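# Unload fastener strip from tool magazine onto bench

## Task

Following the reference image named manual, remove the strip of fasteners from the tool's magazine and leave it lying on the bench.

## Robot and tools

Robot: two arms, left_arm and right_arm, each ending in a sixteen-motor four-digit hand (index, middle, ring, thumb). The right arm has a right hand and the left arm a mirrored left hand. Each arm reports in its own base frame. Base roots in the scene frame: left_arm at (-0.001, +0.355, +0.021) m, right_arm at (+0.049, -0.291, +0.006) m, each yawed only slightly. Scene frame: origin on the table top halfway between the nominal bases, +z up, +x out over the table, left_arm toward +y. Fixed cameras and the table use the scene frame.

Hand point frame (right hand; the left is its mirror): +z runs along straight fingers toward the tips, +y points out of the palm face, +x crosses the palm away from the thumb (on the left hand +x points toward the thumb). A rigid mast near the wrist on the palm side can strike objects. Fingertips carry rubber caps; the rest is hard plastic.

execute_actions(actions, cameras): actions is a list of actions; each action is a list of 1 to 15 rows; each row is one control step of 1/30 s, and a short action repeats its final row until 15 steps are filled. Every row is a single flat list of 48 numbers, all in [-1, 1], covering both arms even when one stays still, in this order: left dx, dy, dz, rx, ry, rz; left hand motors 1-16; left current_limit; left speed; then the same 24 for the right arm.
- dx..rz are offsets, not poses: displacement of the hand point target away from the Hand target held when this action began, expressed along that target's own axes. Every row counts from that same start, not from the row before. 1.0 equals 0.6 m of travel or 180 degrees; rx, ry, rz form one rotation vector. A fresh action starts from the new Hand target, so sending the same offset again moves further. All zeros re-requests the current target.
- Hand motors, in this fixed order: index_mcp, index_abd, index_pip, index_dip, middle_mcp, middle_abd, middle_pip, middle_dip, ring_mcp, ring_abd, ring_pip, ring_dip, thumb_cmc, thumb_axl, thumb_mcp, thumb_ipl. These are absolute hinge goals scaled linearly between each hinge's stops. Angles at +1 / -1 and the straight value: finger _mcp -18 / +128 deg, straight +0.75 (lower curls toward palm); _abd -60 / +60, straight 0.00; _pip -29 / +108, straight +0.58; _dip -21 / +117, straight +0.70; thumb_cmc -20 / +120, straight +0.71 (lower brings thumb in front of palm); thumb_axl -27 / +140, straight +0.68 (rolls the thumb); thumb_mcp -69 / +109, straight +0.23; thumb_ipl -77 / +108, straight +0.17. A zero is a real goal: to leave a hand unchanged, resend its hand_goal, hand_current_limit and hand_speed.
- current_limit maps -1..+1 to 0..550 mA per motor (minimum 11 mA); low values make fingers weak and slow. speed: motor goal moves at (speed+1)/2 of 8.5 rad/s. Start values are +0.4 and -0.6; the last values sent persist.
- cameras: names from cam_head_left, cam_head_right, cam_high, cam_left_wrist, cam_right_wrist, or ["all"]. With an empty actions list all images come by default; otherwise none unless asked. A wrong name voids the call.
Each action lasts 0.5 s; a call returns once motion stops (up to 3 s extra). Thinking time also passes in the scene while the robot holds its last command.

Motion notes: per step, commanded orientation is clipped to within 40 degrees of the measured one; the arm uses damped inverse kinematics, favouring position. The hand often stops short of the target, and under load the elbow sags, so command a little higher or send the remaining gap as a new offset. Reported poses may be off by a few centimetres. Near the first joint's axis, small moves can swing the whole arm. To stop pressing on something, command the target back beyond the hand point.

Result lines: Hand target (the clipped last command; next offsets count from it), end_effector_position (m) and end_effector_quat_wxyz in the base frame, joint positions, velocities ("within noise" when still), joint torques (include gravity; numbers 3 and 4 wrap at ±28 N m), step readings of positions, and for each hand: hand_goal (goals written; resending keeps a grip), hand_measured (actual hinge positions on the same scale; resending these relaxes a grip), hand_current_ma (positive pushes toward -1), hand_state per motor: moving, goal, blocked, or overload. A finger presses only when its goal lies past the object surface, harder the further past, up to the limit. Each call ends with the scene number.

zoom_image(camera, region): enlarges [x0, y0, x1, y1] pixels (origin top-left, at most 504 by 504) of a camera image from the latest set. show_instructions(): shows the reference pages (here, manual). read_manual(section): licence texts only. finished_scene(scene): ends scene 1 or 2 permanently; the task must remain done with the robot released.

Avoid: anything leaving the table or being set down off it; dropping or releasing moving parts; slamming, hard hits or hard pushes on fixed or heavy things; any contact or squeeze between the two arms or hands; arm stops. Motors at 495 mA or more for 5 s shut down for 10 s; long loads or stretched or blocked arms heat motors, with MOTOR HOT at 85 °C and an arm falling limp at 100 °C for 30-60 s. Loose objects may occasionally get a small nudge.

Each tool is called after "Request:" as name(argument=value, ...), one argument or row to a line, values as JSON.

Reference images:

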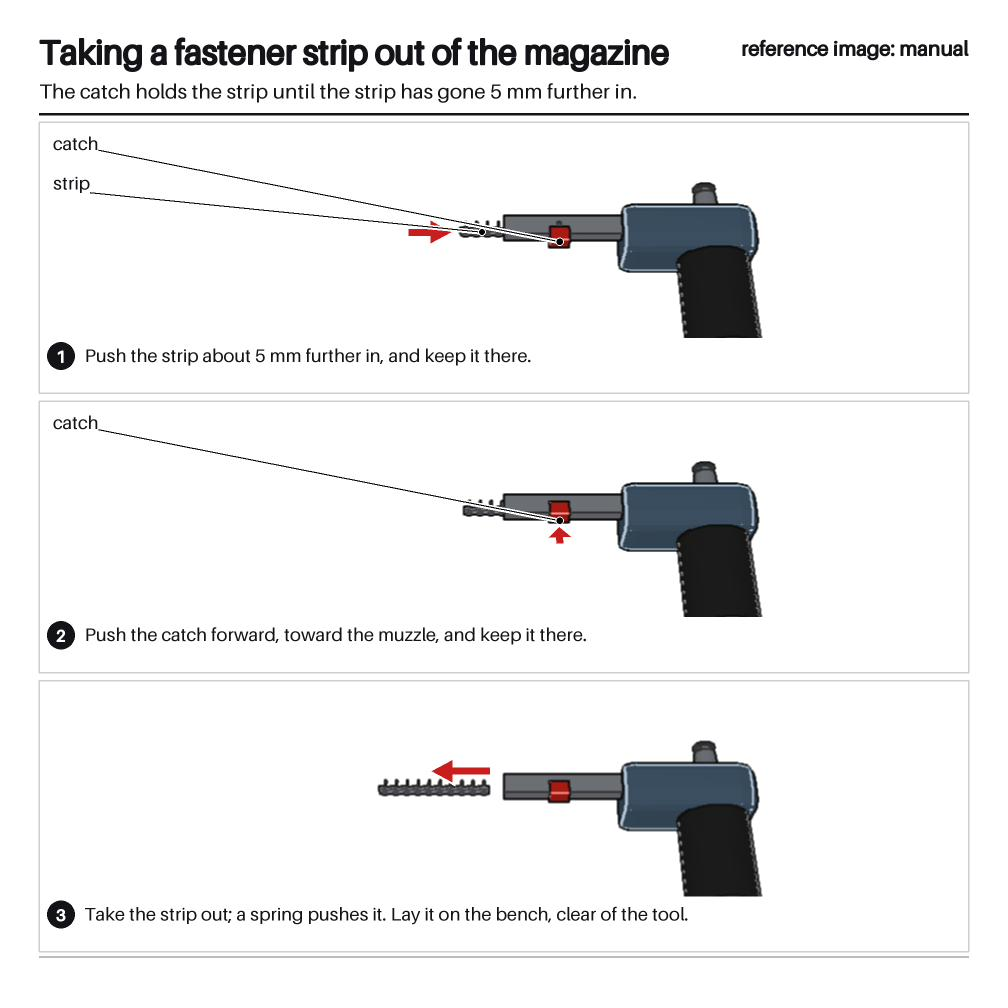

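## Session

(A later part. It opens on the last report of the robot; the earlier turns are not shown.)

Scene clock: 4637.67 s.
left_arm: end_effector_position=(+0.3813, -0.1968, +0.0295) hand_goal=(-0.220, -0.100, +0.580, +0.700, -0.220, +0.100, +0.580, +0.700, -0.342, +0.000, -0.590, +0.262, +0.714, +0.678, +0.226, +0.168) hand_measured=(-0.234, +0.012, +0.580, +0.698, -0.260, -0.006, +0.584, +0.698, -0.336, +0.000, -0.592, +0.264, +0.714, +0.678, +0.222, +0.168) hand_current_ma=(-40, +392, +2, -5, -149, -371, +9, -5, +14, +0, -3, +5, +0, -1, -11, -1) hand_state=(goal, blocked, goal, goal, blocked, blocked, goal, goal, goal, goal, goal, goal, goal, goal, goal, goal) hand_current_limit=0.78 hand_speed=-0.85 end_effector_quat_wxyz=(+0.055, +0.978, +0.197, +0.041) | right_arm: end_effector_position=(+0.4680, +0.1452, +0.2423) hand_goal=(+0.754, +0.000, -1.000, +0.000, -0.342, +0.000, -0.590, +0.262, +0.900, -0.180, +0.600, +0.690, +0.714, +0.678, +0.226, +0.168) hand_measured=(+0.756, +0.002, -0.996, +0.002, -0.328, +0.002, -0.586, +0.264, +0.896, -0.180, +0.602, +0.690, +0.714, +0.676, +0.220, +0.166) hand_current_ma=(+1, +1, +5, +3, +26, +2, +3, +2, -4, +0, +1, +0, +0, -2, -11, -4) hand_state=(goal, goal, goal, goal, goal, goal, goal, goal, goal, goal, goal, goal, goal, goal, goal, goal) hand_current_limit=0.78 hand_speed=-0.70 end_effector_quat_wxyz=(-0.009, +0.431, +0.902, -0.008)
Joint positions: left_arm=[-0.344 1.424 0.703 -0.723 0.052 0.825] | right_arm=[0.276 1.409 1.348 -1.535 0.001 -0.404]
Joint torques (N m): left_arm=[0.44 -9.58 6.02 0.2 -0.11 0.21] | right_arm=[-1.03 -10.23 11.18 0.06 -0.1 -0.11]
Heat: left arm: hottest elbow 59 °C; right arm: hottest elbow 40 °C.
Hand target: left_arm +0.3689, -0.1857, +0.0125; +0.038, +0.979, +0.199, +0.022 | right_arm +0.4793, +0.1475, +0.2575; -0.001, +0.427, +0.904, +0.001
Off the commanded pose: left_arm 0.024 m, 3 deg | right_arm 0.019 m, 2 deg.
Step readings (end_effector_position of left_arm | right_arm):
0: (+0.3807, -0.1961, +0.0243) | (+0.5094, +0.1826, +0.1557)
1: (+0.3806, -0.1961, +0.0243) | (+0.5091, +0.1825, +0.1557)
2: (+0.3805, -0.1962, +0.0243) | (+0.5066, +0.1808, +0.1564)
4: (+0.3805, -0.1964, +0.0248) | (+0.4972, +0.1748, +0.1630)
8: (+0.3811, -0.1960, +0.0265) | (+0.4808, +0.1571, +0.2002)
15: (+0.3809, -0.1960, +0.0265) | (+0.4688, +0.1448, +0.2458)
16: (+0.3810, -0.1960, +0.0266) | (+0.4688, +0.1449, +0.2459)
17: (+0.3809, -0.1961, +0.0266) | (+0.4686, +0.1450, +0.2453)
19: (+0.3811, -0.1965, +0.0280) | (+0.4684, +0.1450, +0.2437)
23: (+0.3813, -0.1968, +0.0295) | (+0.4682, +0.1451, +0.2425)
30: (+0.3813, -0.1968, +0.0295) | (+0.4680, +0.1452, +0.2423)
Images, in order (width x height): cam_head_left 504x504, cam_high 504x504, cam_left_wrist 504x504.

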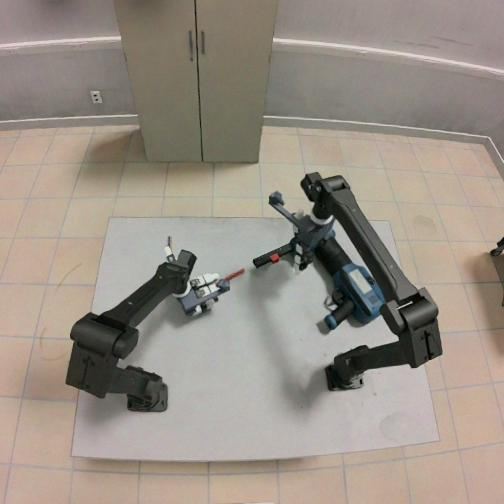

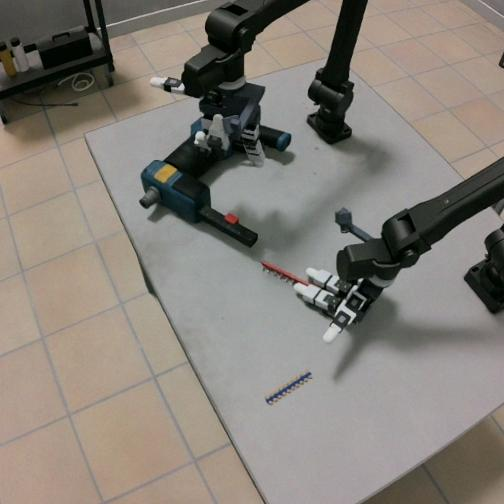

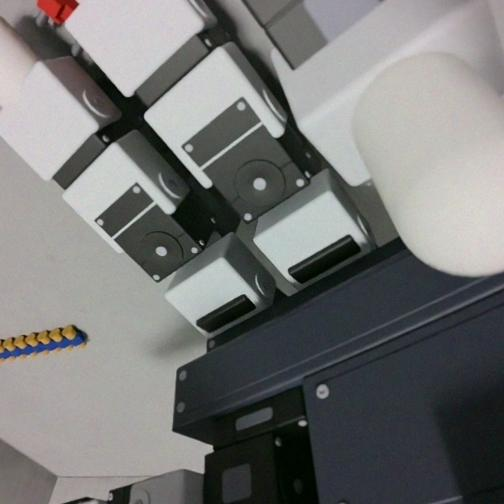

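Request:
execute_actions(
  actions=[
    [[0.0,0.0,0.0,0.0,0,0.0,-0.235,0.03,0.58,0.70,-0.26,-0.03,0.58,0.70,-0.342,0,-0.591,0.261,0.714,0.678,0.226,0.168,0.78,-0.9,0.0,0,0,0,0,0,0.754,0,-1.0,0.0,-0.342,0,-0.591,0.261,0.9,-0.18,0.60,0.69,0.714,0.678,0.226,0.168,0.78,-0.7]],
    [[0.0,0.0,0.0,0.0,0,0.0,-0.235,0.12,0.58,0.70,-0.26,-0.12,0.58,0.70,-0.342,0,-0.591,0.261,0.714,0.678,0.226,0.168,0.78,-0.85,0.0,0,0,0,0,0,0.754,0,-1.0,0.0,-0.342,0,-0.591,0.261,0.9,-0.18,0.60,0.69,0.714,0.678,0.226,0.168,0.78,-0.7]],
  ],
  cameras=["cam_high"],
)

Request:
zoom_image(
  camera="cam_high",
  region=[230, 210, 350, 330],
)

Scene clock: 4650.33 s.
left_arm: end_effector_position=(+0.3814, -0.1965, +0.0295) hand_goal=(-0.234, +0.120, +0.580, +0.700, -0.260, -0.120, +0.580, +0.700, -0.342, +0.000, -0.590, +0.262, +0.714, +0.678, +0.226, +0.168) hand_measured=(-0.236, +0.116, +0.580, +0.698, -0.266, -0.116, +0.584, +0.698, -0.336, +0.000, -0.592, +0.264, +0.714, +0.678, +0.222, +0.168) hand_current_ma=(-6, -9, +2, -5, -15, +7, +9, -5, +14, +0, -3, +5, +0, -1, -11, -1) hand_state=(goal, goal, goal, goal, goal, goal, goal, goal, goal, goal, goal, goal, goal, goal, goal, goal) hand_current_limit=0.78 hand_speed=-0.85 end_effector_quat_wxyz=(+0.055, +0.978, +0.198, +0.041) | right_arm: end_effector_position=(+0.4680, +0.1452, +0.2423) hand_goal=(+0.754, +0.000, -1.000, +0.000, -0.342, +0.000, -0.590, +0.262, +0.900, -0.180, +0.600, +0.690, +0.714, +0.678, +0.226, +0.168) hand_measured=(+0.756, +0.002, -0.996, +0.002, -0.328, +0.002, -0.586, +0.264, +0.896, -0.180, +0.602, +0.690, +0.714, +0.676, +0.220, +0.166) hand_current_ma=(+1, +1, +5, +3, +26, +2, +3, +2, -4, +0, +1, +0, +0, -2, -11, -4) hand_state=(goal, goal, goal, goal, goal, goal, goal, goal, goal, goal, goal, goal, goal, goal, goal, goal) hand_current_limit=0.78 hand_speed=-0.70 end_effector_quat_wxyz=(-0.009, +0.431, +0.902, -0.008)
Joint positions: left_arm=[-0.344 1.424 0.703 -0.723 0.052 0.825] | right_arm=[0.276 1.409 1.348 -1.535 0.001 -0.404]
Joint torques (N m): left_arm=[0.32 -9.47 6.04 0.25 -0.09 0.2] | right_arm=[-1.38 -10.58 11.29 0.09 -0.11 -0.12]
Heat: left arm: hottest elbow 58 °C; right arm: hottest elbow 42 °C.
Hand target: left_arm +0.3689, -0.1856, +0.0125; +0.038, +0.979, +0.199, +0.022 | right_arm +0.4793, +0.1475, +0.2575; -0.001, +0.427, +0.904, +0.001
Off the commanded pose: left_arm 0.024 m, 3 deg | right_arm 0.019 m, 2 deg.
Step readings (end_effector_position of left_arm | right_arm):
0: (+0.3813, -0.1968, +0.0295) | (+0.4680, +0.1452, +0.2423)
1: (+0.3813, -0.1968, +0.0295) | (+0.4680, +0.1452, +0.2423)
2: (+0.3813, -0.1968, +0.0295) | (+0.4680, +0.1452, +0.2423)
4: (+0.3813, -0.1967, +0.0295) | (+0.4680, +0.1452, +0.2423)
8: (+0.3814, -0.1965, +0.0295) | (+0.4680, +0.1452, +0.2423)
15: (+0.3814, -0.1965, +0.0295) | (+0.4680, +0.1452, +0.2423)
16: (+0.3814, -0.1965, +0.0295) | (+0.4680, +0.1452, +0.2423)
17: (+0.3814, -0.1965, +0.0295) | (+0.4680, +0.1452, +0.2423)
19: (+0.3814, -0.1965, +0.0295) | (+0.4680, +0.1452, +0.2423)
23: (+0.3814, -0.1965, +0.0295) | (+0.4680, +0.1452, +0.2423)
30: (+0.3814, -0.1965, +0.0295) | (+0.4680, +0.1452, +0.2423)
Images, in order (width x height): cam_high 504x504.

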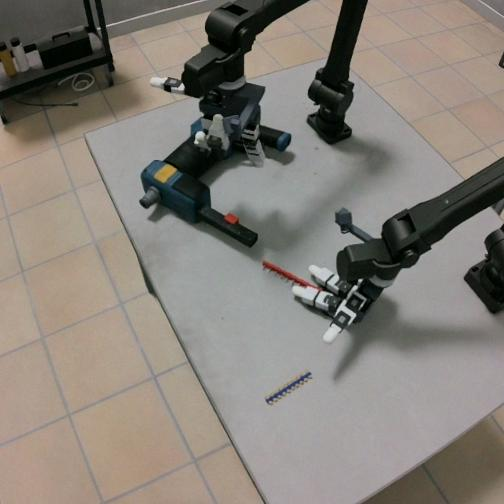

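Scaled by 4.200 from the camera's 504x504 image, which has a finer 720x720 frame.

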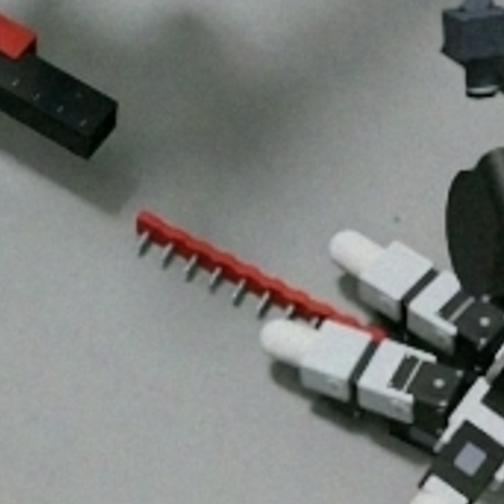

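Request:
execute_actions(
  actions=[
    [[0.0,0.0,-0.10,0.0,0,0.0,-0.26,0.12,0.58,0.70,-0.28,-0.12,0.58,0.70,-0.342,0,-0.591,0.261,0.714,0.678,0.226,0.168,0.6,-0.6,0.0,0,0,0,0,0,0.754,0,-1.0,0.0,-0.342,0,-0.591,0.261,0.9,-0.18,0.60,0.69,0.714,0.678,0.226,0.168,0.6,-0.6]],
    [[0.0,-0.04,-0.08,0.0,0,0.0,-0.26,0.12,0.58,0.70,-0.28,-0.12,0.58,0.70,-0.342,0,-0.591,0.261,0.714,0.678,0.226,0.168,0.6,-0.6,0.0,0,0,0,0,0,0.754,0,-1.0,0.0,-0.342,0,-0.591,0.261,0.9,-0.18,0.60,0.69,0.714,0.678,0.226,0.168,0.6,-0.6]],
  ],
  cameras=["cam_high", "cam_head_left"],
)

Request:
zoom_image(
  camera="cam_high",
  region=[190, 190, 350, 350],
)

Scene clock: 4663.13 s.
left_arm: end_effector_position=(+0.3383, -0.1551, +0.1012) hand_goal=(-0.260, +0.120, +0.580, +0.700, -0.280, -0.120, +0.580, +0.700, -0.342, +0.000, -0.590, +0.262, +0.714, +0.678, +0.226, +0.168) hand_measured=(-0.244, +0.116, +0.580, +0.698, -0.270, -0.116, +0.584, +0.698, -0.336, +0.000, -0.592, +0.264, +0.714, +0.678, +0.222, +0.168) hand_current_ma=(+47, -6, +2, -5, +32, +6, +9, -5, +17, +0, -3, +5, +0, -1, -11, -1) hand_state=(goal, goal, goal, goal, goal, goal, goal, goal, goal, goal, goal, goal, goal, goal, goal, goal) hand_current_limit=0.60 hand_speed=-0.60 end_effector_quat_wxyz=(+0.031, +0.979, +0.202, +0.010) | right_arm: end_effector_position=(+0.4680, +0.1452, +0.2423) hand_goal=(+0.754, +0.000, -1.000, +0.000, -0.342, +0.000, -0.590, +0.262, +0.900, -0.180, +0.600, +0.690, +0.714, +0.678, +0.226, +0.168) hand_measured=(+0.756, +0.002, -0.996, +0.002, -0.328, +0.002, -0.586, +0.264, +0.896, -0.180, +0.602, +0.690, +0.714, +0.676, +0.220, +0.166) hand_current_ma=(+1, +1, +5, +3, +26, +2, +3, +2, -4, +0, +1, +0, +0, -2, -11, -4) hand_state=(goal, goal, goal, goal, goal, goal, goal, goal, goal, goal, goal, goal, goal, goal, goal, goal) hand_current_limit=0.60 hand_speed=-0.60 end_effector_quat_wxyz=(-0.009, +0.431, +0.902, -0.008)
Joint positions: left_arm=[-0.265 1.179 0.736 -1.081 0.047 0.898] | right_arm=[0.276 1.409 1.348 -1.535 0.001 -0.404]
Joint torques (N m): left_arm=[0.15 -7.47 12.71 0.05 0.34 0.23] | right_arm=[-1.08 -10.58 11.29 0.02 -0.1 -0.1]
Heat: left arm: hottest elbow 58 °C; right arm: hottest elbow 43 °C.
Hand target: left_arm +0.3534, -0.1565, +0.1181; +0.038, +0.979, +0.199, +0.022 | right_arm +0.4793, +0.1475, +0.2575; -0.001, +0.427, +0.904, +0.001
Off the commanded pose: left_arm 0.023 m, 2 deg | right_arm 0.019 m, 2 deg.
Step readings (end_effector_position of left_arm | right_arm):
0: (+0.3814, -0.1965, +0.0295) | (+0.4680, +0.1452, +0.2423)
1: (+0.3812, -0.1964, +0.0294) | (+0.4680, +0.1452, +0.2423)
2: (+0.3790, -0.1954, +0.0293) | (+0.4680, +0.1452, +0.2423)
4: (+0.3691, -0.1903, +0.0316) | (+0.4680, +0.1452, +0.2423)
8: (+0.3570, -0.1841, +0.0488) | (+0.4680, +0.1452, +0.2423)
15: (+0.3502, -0.1804, +0.0579) | (+0.4680, +0.1452, +0.2423)
16: (+0.3495, -0.1799, +0.0576) | (+0.4680, +0.1452, +0.2423)
17: (+0.3481, -0.1783, +0.0581) | (+0.4680, +0.1452, +0.2423)
19: (+0.3416, -0.1721, +0.0625) | (+0.4680, +0.1452, +0.2423)
23: (+0.3368, -0.1587, +0.0834) | (+0.4680, +0.1452, +0.2423)
30: (+0.3408, -0.1550, +0.1018) | (+0.4680, +0.1452, +0.2423)
Images, in order (width x height): cam_head_left 504x504, cam_high 504x504.

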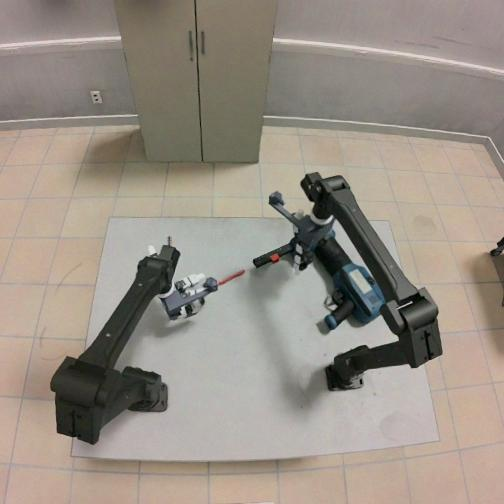

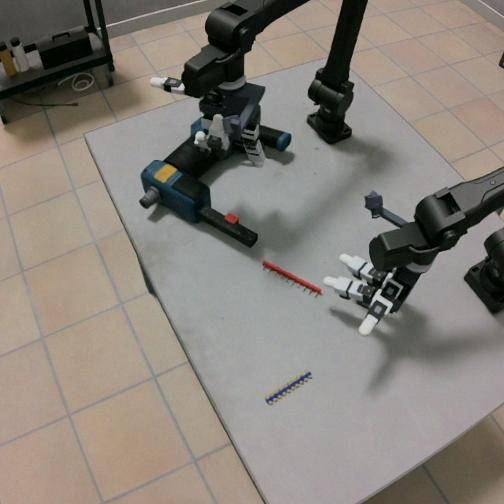

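Scaled by 3.150 from the camera's 504x504 image, which has a finer 720x720 frame.

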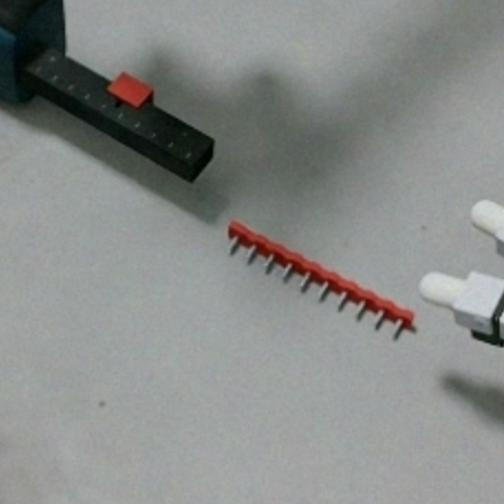

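Request:
execute_actions(
  actions=[
    [[0.0,0.07,0.03,0.0,0,0.0,-0.26,0.14,0.58,0.70,-0.26,-0.14,0.58,0.70,-0.342,0,-0.591,0.261,0.714,0.678,0.226,0.168,0.6,-0.6,0.0,0,0,0,0,0,0.754,0,-1.0,0.0,-0.342,0,-0.591,0.261,0.9,-0.18,0.60,0.69,0.714,0.678,0.226,0.168,0.6,-0.6]],
  ],
  cameras=["cam_high"],
)

Request:
zoom_image(
  camera="cam_high",
  region=[230, 210, 350, 330],
)

Scene clock: 4685.00 s.
left_arm: end_effector_position=(+0.3471, -0.1872, +0.0877) hand_goal=(-0.260, +0.140, +0.580, +0.700, -0.260, -0.140, +0.580, +0.700, -0.342, +0.000, -0.590, +0.262, +0.714, +0.678, +0.226, +0.168) hand_measured=(-0.244, +0.136, +0.580, +0.698, -0.254, -0.136, +0.584, +0.698, -0.336, +0.000, -0.592, +0.264, +0.714, +0.678, +0.222, +0.168) hand_current_ma=(+47, -7, +2, -5, +18, +8, +9, -5, +17, +0, -2, +5, +0, -1, -11, -1) hand_state=(goal, goal, goal, goal, goal, goal, goal, goal, goal, goal, goal, goal, goal, goal, goal, goal) hand_current_limit=0.60 hand_speed=-0.60 end_effector_quat_wxyz=(+0.027, +0.981, +0.194, +0.001) | right_arm: end_effector_position=(+0.4680, +0.1452, +0.2423) hand_goal=(+0.754, +0.000, -1.000, +0.000, -0.342, +0.000, -0.590, +0.262, +0.900, -0.180, +0.600, +0.690, +0.714, +0.678, +0.226, +0.168) hand_measured=(+0.756, +0.002, -0.996, +0.002, -0.328, +0.002, -0.586, +0.264, +0.896, -0.180, +0.602, +0.690, +0.714, +0.676, +0.220, +0.166) hand_current_ma=(+1, +1, +5, +3, +26, +2, +3, +2, -4, +0, +1, +0, +0, -2, -11, -4) hand_state=(goal, goal, goal, goal, goal, goal, goal, goal, goal, goal, goal, goal, goal, goal, goal, goal) hand_current_limit=0.60 hand_speed=-0.60 end_effector_quat_wxyz=(-0.009, +0.431, +0.902, -0.008)
Joint positions: left_arm=[-0.354 1.266 0.771 -1.046 0.045 0.826] | right_arm=[0.276 1.409 1.348 -1.535 0.001 -0.404]
Joint torques (N m): left_arm=[-1.32 -8 12.78 1.03 0.11 -0.01] | right_arm=[-1.14 -10.58 11.3 0.2 -0.11 -0.11]
Heat: left arm: hottest elbow 63 °C; right arm: hottest elbow 45 °C.
Hand target: left_arm +0.3707, -0.1961, +0.1036; +0.038, +0.979, +0.199, +0.022 | right_arm +0.4793, +0.1475, +0.2575; -0.001, +0.427, +0.904, +0.001
Off the commanded pose: left_arm 0.030 m, 3 deg | right_arm 0.019 m, 2 deg.
Step readings (end_effector_position of left_arm | right_arm):
0: (+0.3382, -0.1551, +0.1012) | (+0.4680, +0.1452, +0.2423)
1: (+0.3382, -0.1551, +0.1012) | (+0.4680, +0.1452, +0.2423)
2: (+0.3383, -0.1553, +0.1008) | (+0.4680, +0.1452, +0.2423)
4: (+0.3394, -0.1604, +0.0986) | (+0.4680, +0.1452, +0.2423)
8: (+0.3423, -0.1799, +0.0905) | (+0.4680, +0.1452, +0.2423)
15: (+0.3446, -0.1871, +0.0860) | (+0.4680, +0.1452, +0.2423)
Images, in order (width x height): cam_high 504x504.

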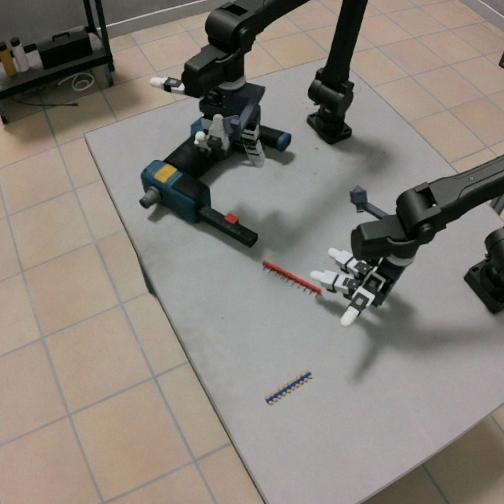

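Scaled by 4.200 from the camera's 504x504 image, which has a finer 720x720 frame.

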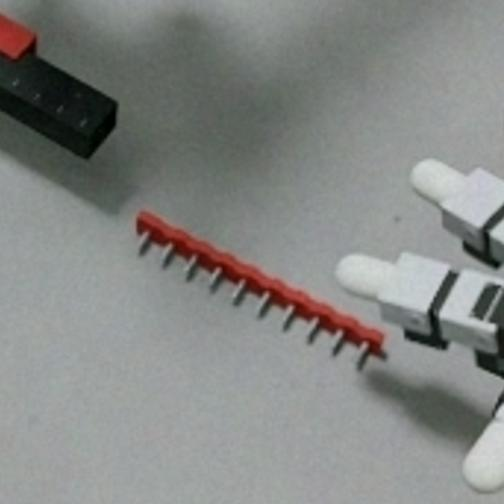

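Request:
execute_actions(
  actions=[],
  cameras=["cam_high"],
)

Request:
zoom_image(
  camera="cam_high",
  region=[200, 180, 380, 340],
)

Scene clock: 4720.43 s.
left_arm: end_effector_position=(+0.3471, -0.1872, +0.0877) hand_goal=(-0.260, +0.140, +0.580, +0.700, -0.260, -0.140, +0.580, +0.700, -0.342, +0.000, -0.590, +0.262, +0.714, +0.678, +0.226, +0.168) hand_measured=(-0.244, +0.136, +0.580, +0.698, -0.254, -0.136, +0.584, +0.698, -0.336, +0.000, -0.592, +0.264, +0.714, +0.678, +0.222, +0.168) hand_current_ma=(+47, -7, +2, -5, +18, +8, +9, -5, +17, +0, -2, +5, +0, -1, -11, -1) hand_state=(goal, goal, goal, goal, goal, goal, goal, goal, goal, goal, goal, goal, goal, goal, goal, goal) hand_current_limit=0.60 hand_speed=-0.60 end_effector_quat_wxyz=(+0.027, +0.981, +0.194, +0.001) | right_arm: end_effector_position=(+0.4680, +0.1452, +0.2423) hand_goal=(+0.754, +0.000, -1.000, +0.000, -0.342, +0.000, -0.590, +0.262, +0.900, -0.180, +0.600, +0.690, +0.714, +0.678, +0.226, +0.168) hand_measured=(+0.756, +0.002, -0.996, +0.002, -0.328, +0.002, -0.586, +0.264, +0.896, -0.180, +0.602, +0.690, +0.714, +0.676, +0.220, +0.166) hand_current_ma=(+1, +1, +5, +3, +26, +2, +3, +2, -4, +0, +1, +0, +0, -2, -11, -4) hand_state=(goal, goal, goal, goal, goal, goal, goal, goal, goal, goal, goal, goal, goal, goal, goal, goal) hand_current_limit=0.60 hand_speed=-0.60 end_effector_quat_wxyz=(-0.009, +0.431, +0.902, -0.008)
Joint positions: left_arm=[-0.354 1.266 0.771 -1.046 0.045 0.825] | right_arm=[0.276 1.409 1.348 -1.535 0.001 -0.404]
Joint velocities: within noise
Joint torques (N m): left_arm=[-1.14 -8.06 12.82 1.06 0.13 -0.02] | right_arm=[-1.2 -10.46 11.33 0.14 -0.09 -0.09]
Heat: left arm: hottest elbow 68 °C; right arm: hottest elbow 46 °C.
Hand target: left_arm +0.3707, -0.1961, +0.1036; +0.038, +0.979, +0.199, +0.022 | right_arm +0.4793, +0.1475, +0.2575; -0.001, +0.427, +0.904, +0.001
Off the commanded pose: left_arm 0.030 m, 3 deg | right_arm 0.019 m, 2 deg.
Images, in order (width x height): cam_high 504x504.

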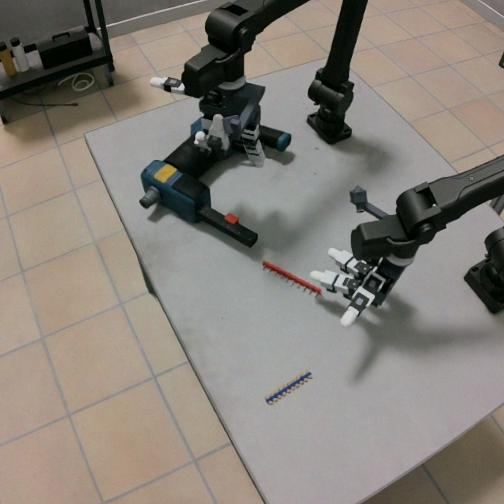

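Scaled by 2.800 from the camera's 504x504 image, which has a finer 720x720 frame.

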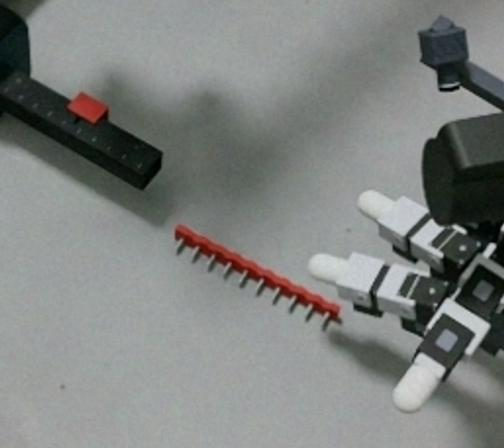

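Request:
execute_actions(
  actions=[
    [[-0.05,-0.1,-0.12,0,0,0,-0.26,0.14,0.58,0.70,-0.26,-0.14,0.58,0.70,-0.342,0,-0.591,0.261,0.714,0.678,0.226,0.168,0.6,-0.6,0,-0.05,-0.08,0,0,0,0.754,0,-1.0,0.0,-0.342,0,-0.591,0.261,0.9,-0.18,0.60,0.69,0.714,0.678,0.226,0.168,0.6,-0.6]],
  ],
  cameras=["cam_high", "cam_head_left"],
)

Scene clock: 4730.07 s.
left_arm: end_effector_position=(+0.3062, -0.1479, +0.1563) hand_goal=(-0.260, +0.140, +0.580, +0.700, -0.260, -0.140, +0.580, +0.700, -0.342, +0.000, -0.590, +0.262, +0.714, +0.678, +0.226, +0.168) hand_measured=(-0.244, +0.136, +0.580, +0.698, -0.252, -0.136, +0.584, +0.698, -0.334, +0.000, -0.592, +0.264, +0.714, +0.678, +0.222, +0.168) hand_current_ma=(+47, -6, +2, -5, +24, +7, +9, -5, +20, +0, -2, +5, +0, -1, -11, -1) hand_state=(goal, goal, goal, goal, goal, goal, goal, goal, goal, goal, goal, goal, goal, goal, goal, goal) hand_current_limit=0.60 hand_speed=-0.60 end_effector_quat_wxyz=(+0.034, +0.979, +0.202, +0.015) | right_arm: end_effector_position=(+0.4466, +0.1276, +0.2801) hand_goal=(+0.754, +0.000, -1.000, +0.000, -0.342, +0.000, -0.590, +0.262, +0.900, -0.180, +0.600, +0.690, +0.714, +0.678, +0.226, +0.168) hand_measured=(+0.756, +0.002, -0.996, +0.002, -0.328, +0.002, -0.586, +0.264, +0.896, -0.180, +0.602, +0.690, +0.714, +0.676, +0.220, +0.166) hand_current_ma=(+1, +1, +5, +3, +26, +2, +3, +2, -4, +0, +1, +0, +0, -2, -11, -4) hand_state=(goal, goal, goal, goal, goal, goal, goal, goal, goal, goal, goal, goal, goal, goal, goal, goal) hand_current_limit=0.60 hand_speed=-0.60 end_effector_quat_wxyz=(-0.018, +0.430, +0.903, -0.015)
Joint positions: left_arm=[-0.271 1.011 0.771 -1.272 0.047 0.892] | right_arm=[0.247 1.357 1.4 -1.661 0 -0.435]
Joint torques (N m): left_arm=[0.21 -5.13 12.78 0.08 0.34 0.23] | right_arm=[-1.08 -10.52 11.75 0.1 -0.08 -0.1]
Heat: left arm: hottest elbow 69 °C; right arm: hottest elbow 46 °C.
Hand target: left_arm +0.3157, -0.1481, +0.1695; +0.038, +0.979, +0.199, +0.022 | right_arm +0.4561, +0.1284, +0.3055; -0.001, +0.427, +0.904, +0.001
Off the commanded pose: left_arm 0.016 m, 1 deg | right_arm 0.027 m, 3 deg.
Step readings (end_effector_position of left_arm | right_arm):
0: (+0.3471, -0.1872, +0.0877) | (+0.4680, +0.1452, +0.2423)
1: (+0.3471, -0.1872, +0.0877) | (+0.4677, +0.1451, +0.2422)
2: (+0.3461, -0.1865, +0.0888) | (+0.4662, +0.1443, +0.2422)
4: (+0.3381, -0.1806, +0.0984) | (+0.4594, +0.1407, +0.2430)
8: (+0.3252, -0.1636, +0.1383) | (+0.4502, +0.1318, +0.2547)
15: (+0.3098, -0.1484, +0.1575) | (+0.4472, +0.1274, +0.2795)
Images, in order (width x height): cam_head_left 504x504, cam_high 504x504.

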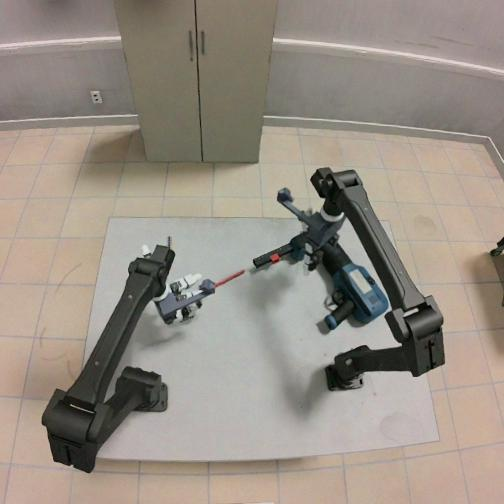

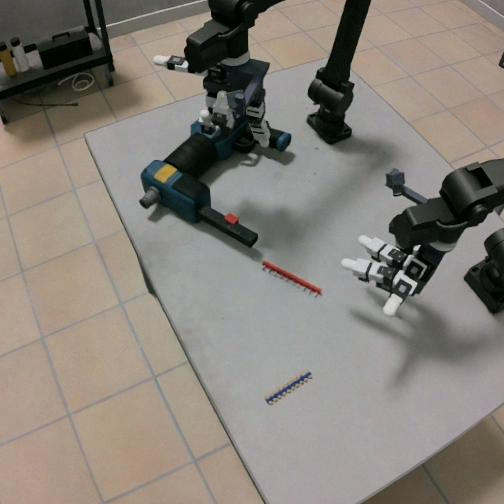

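Request:
finished_scene(
  scene=1,
)

The scene is finished: the task was done.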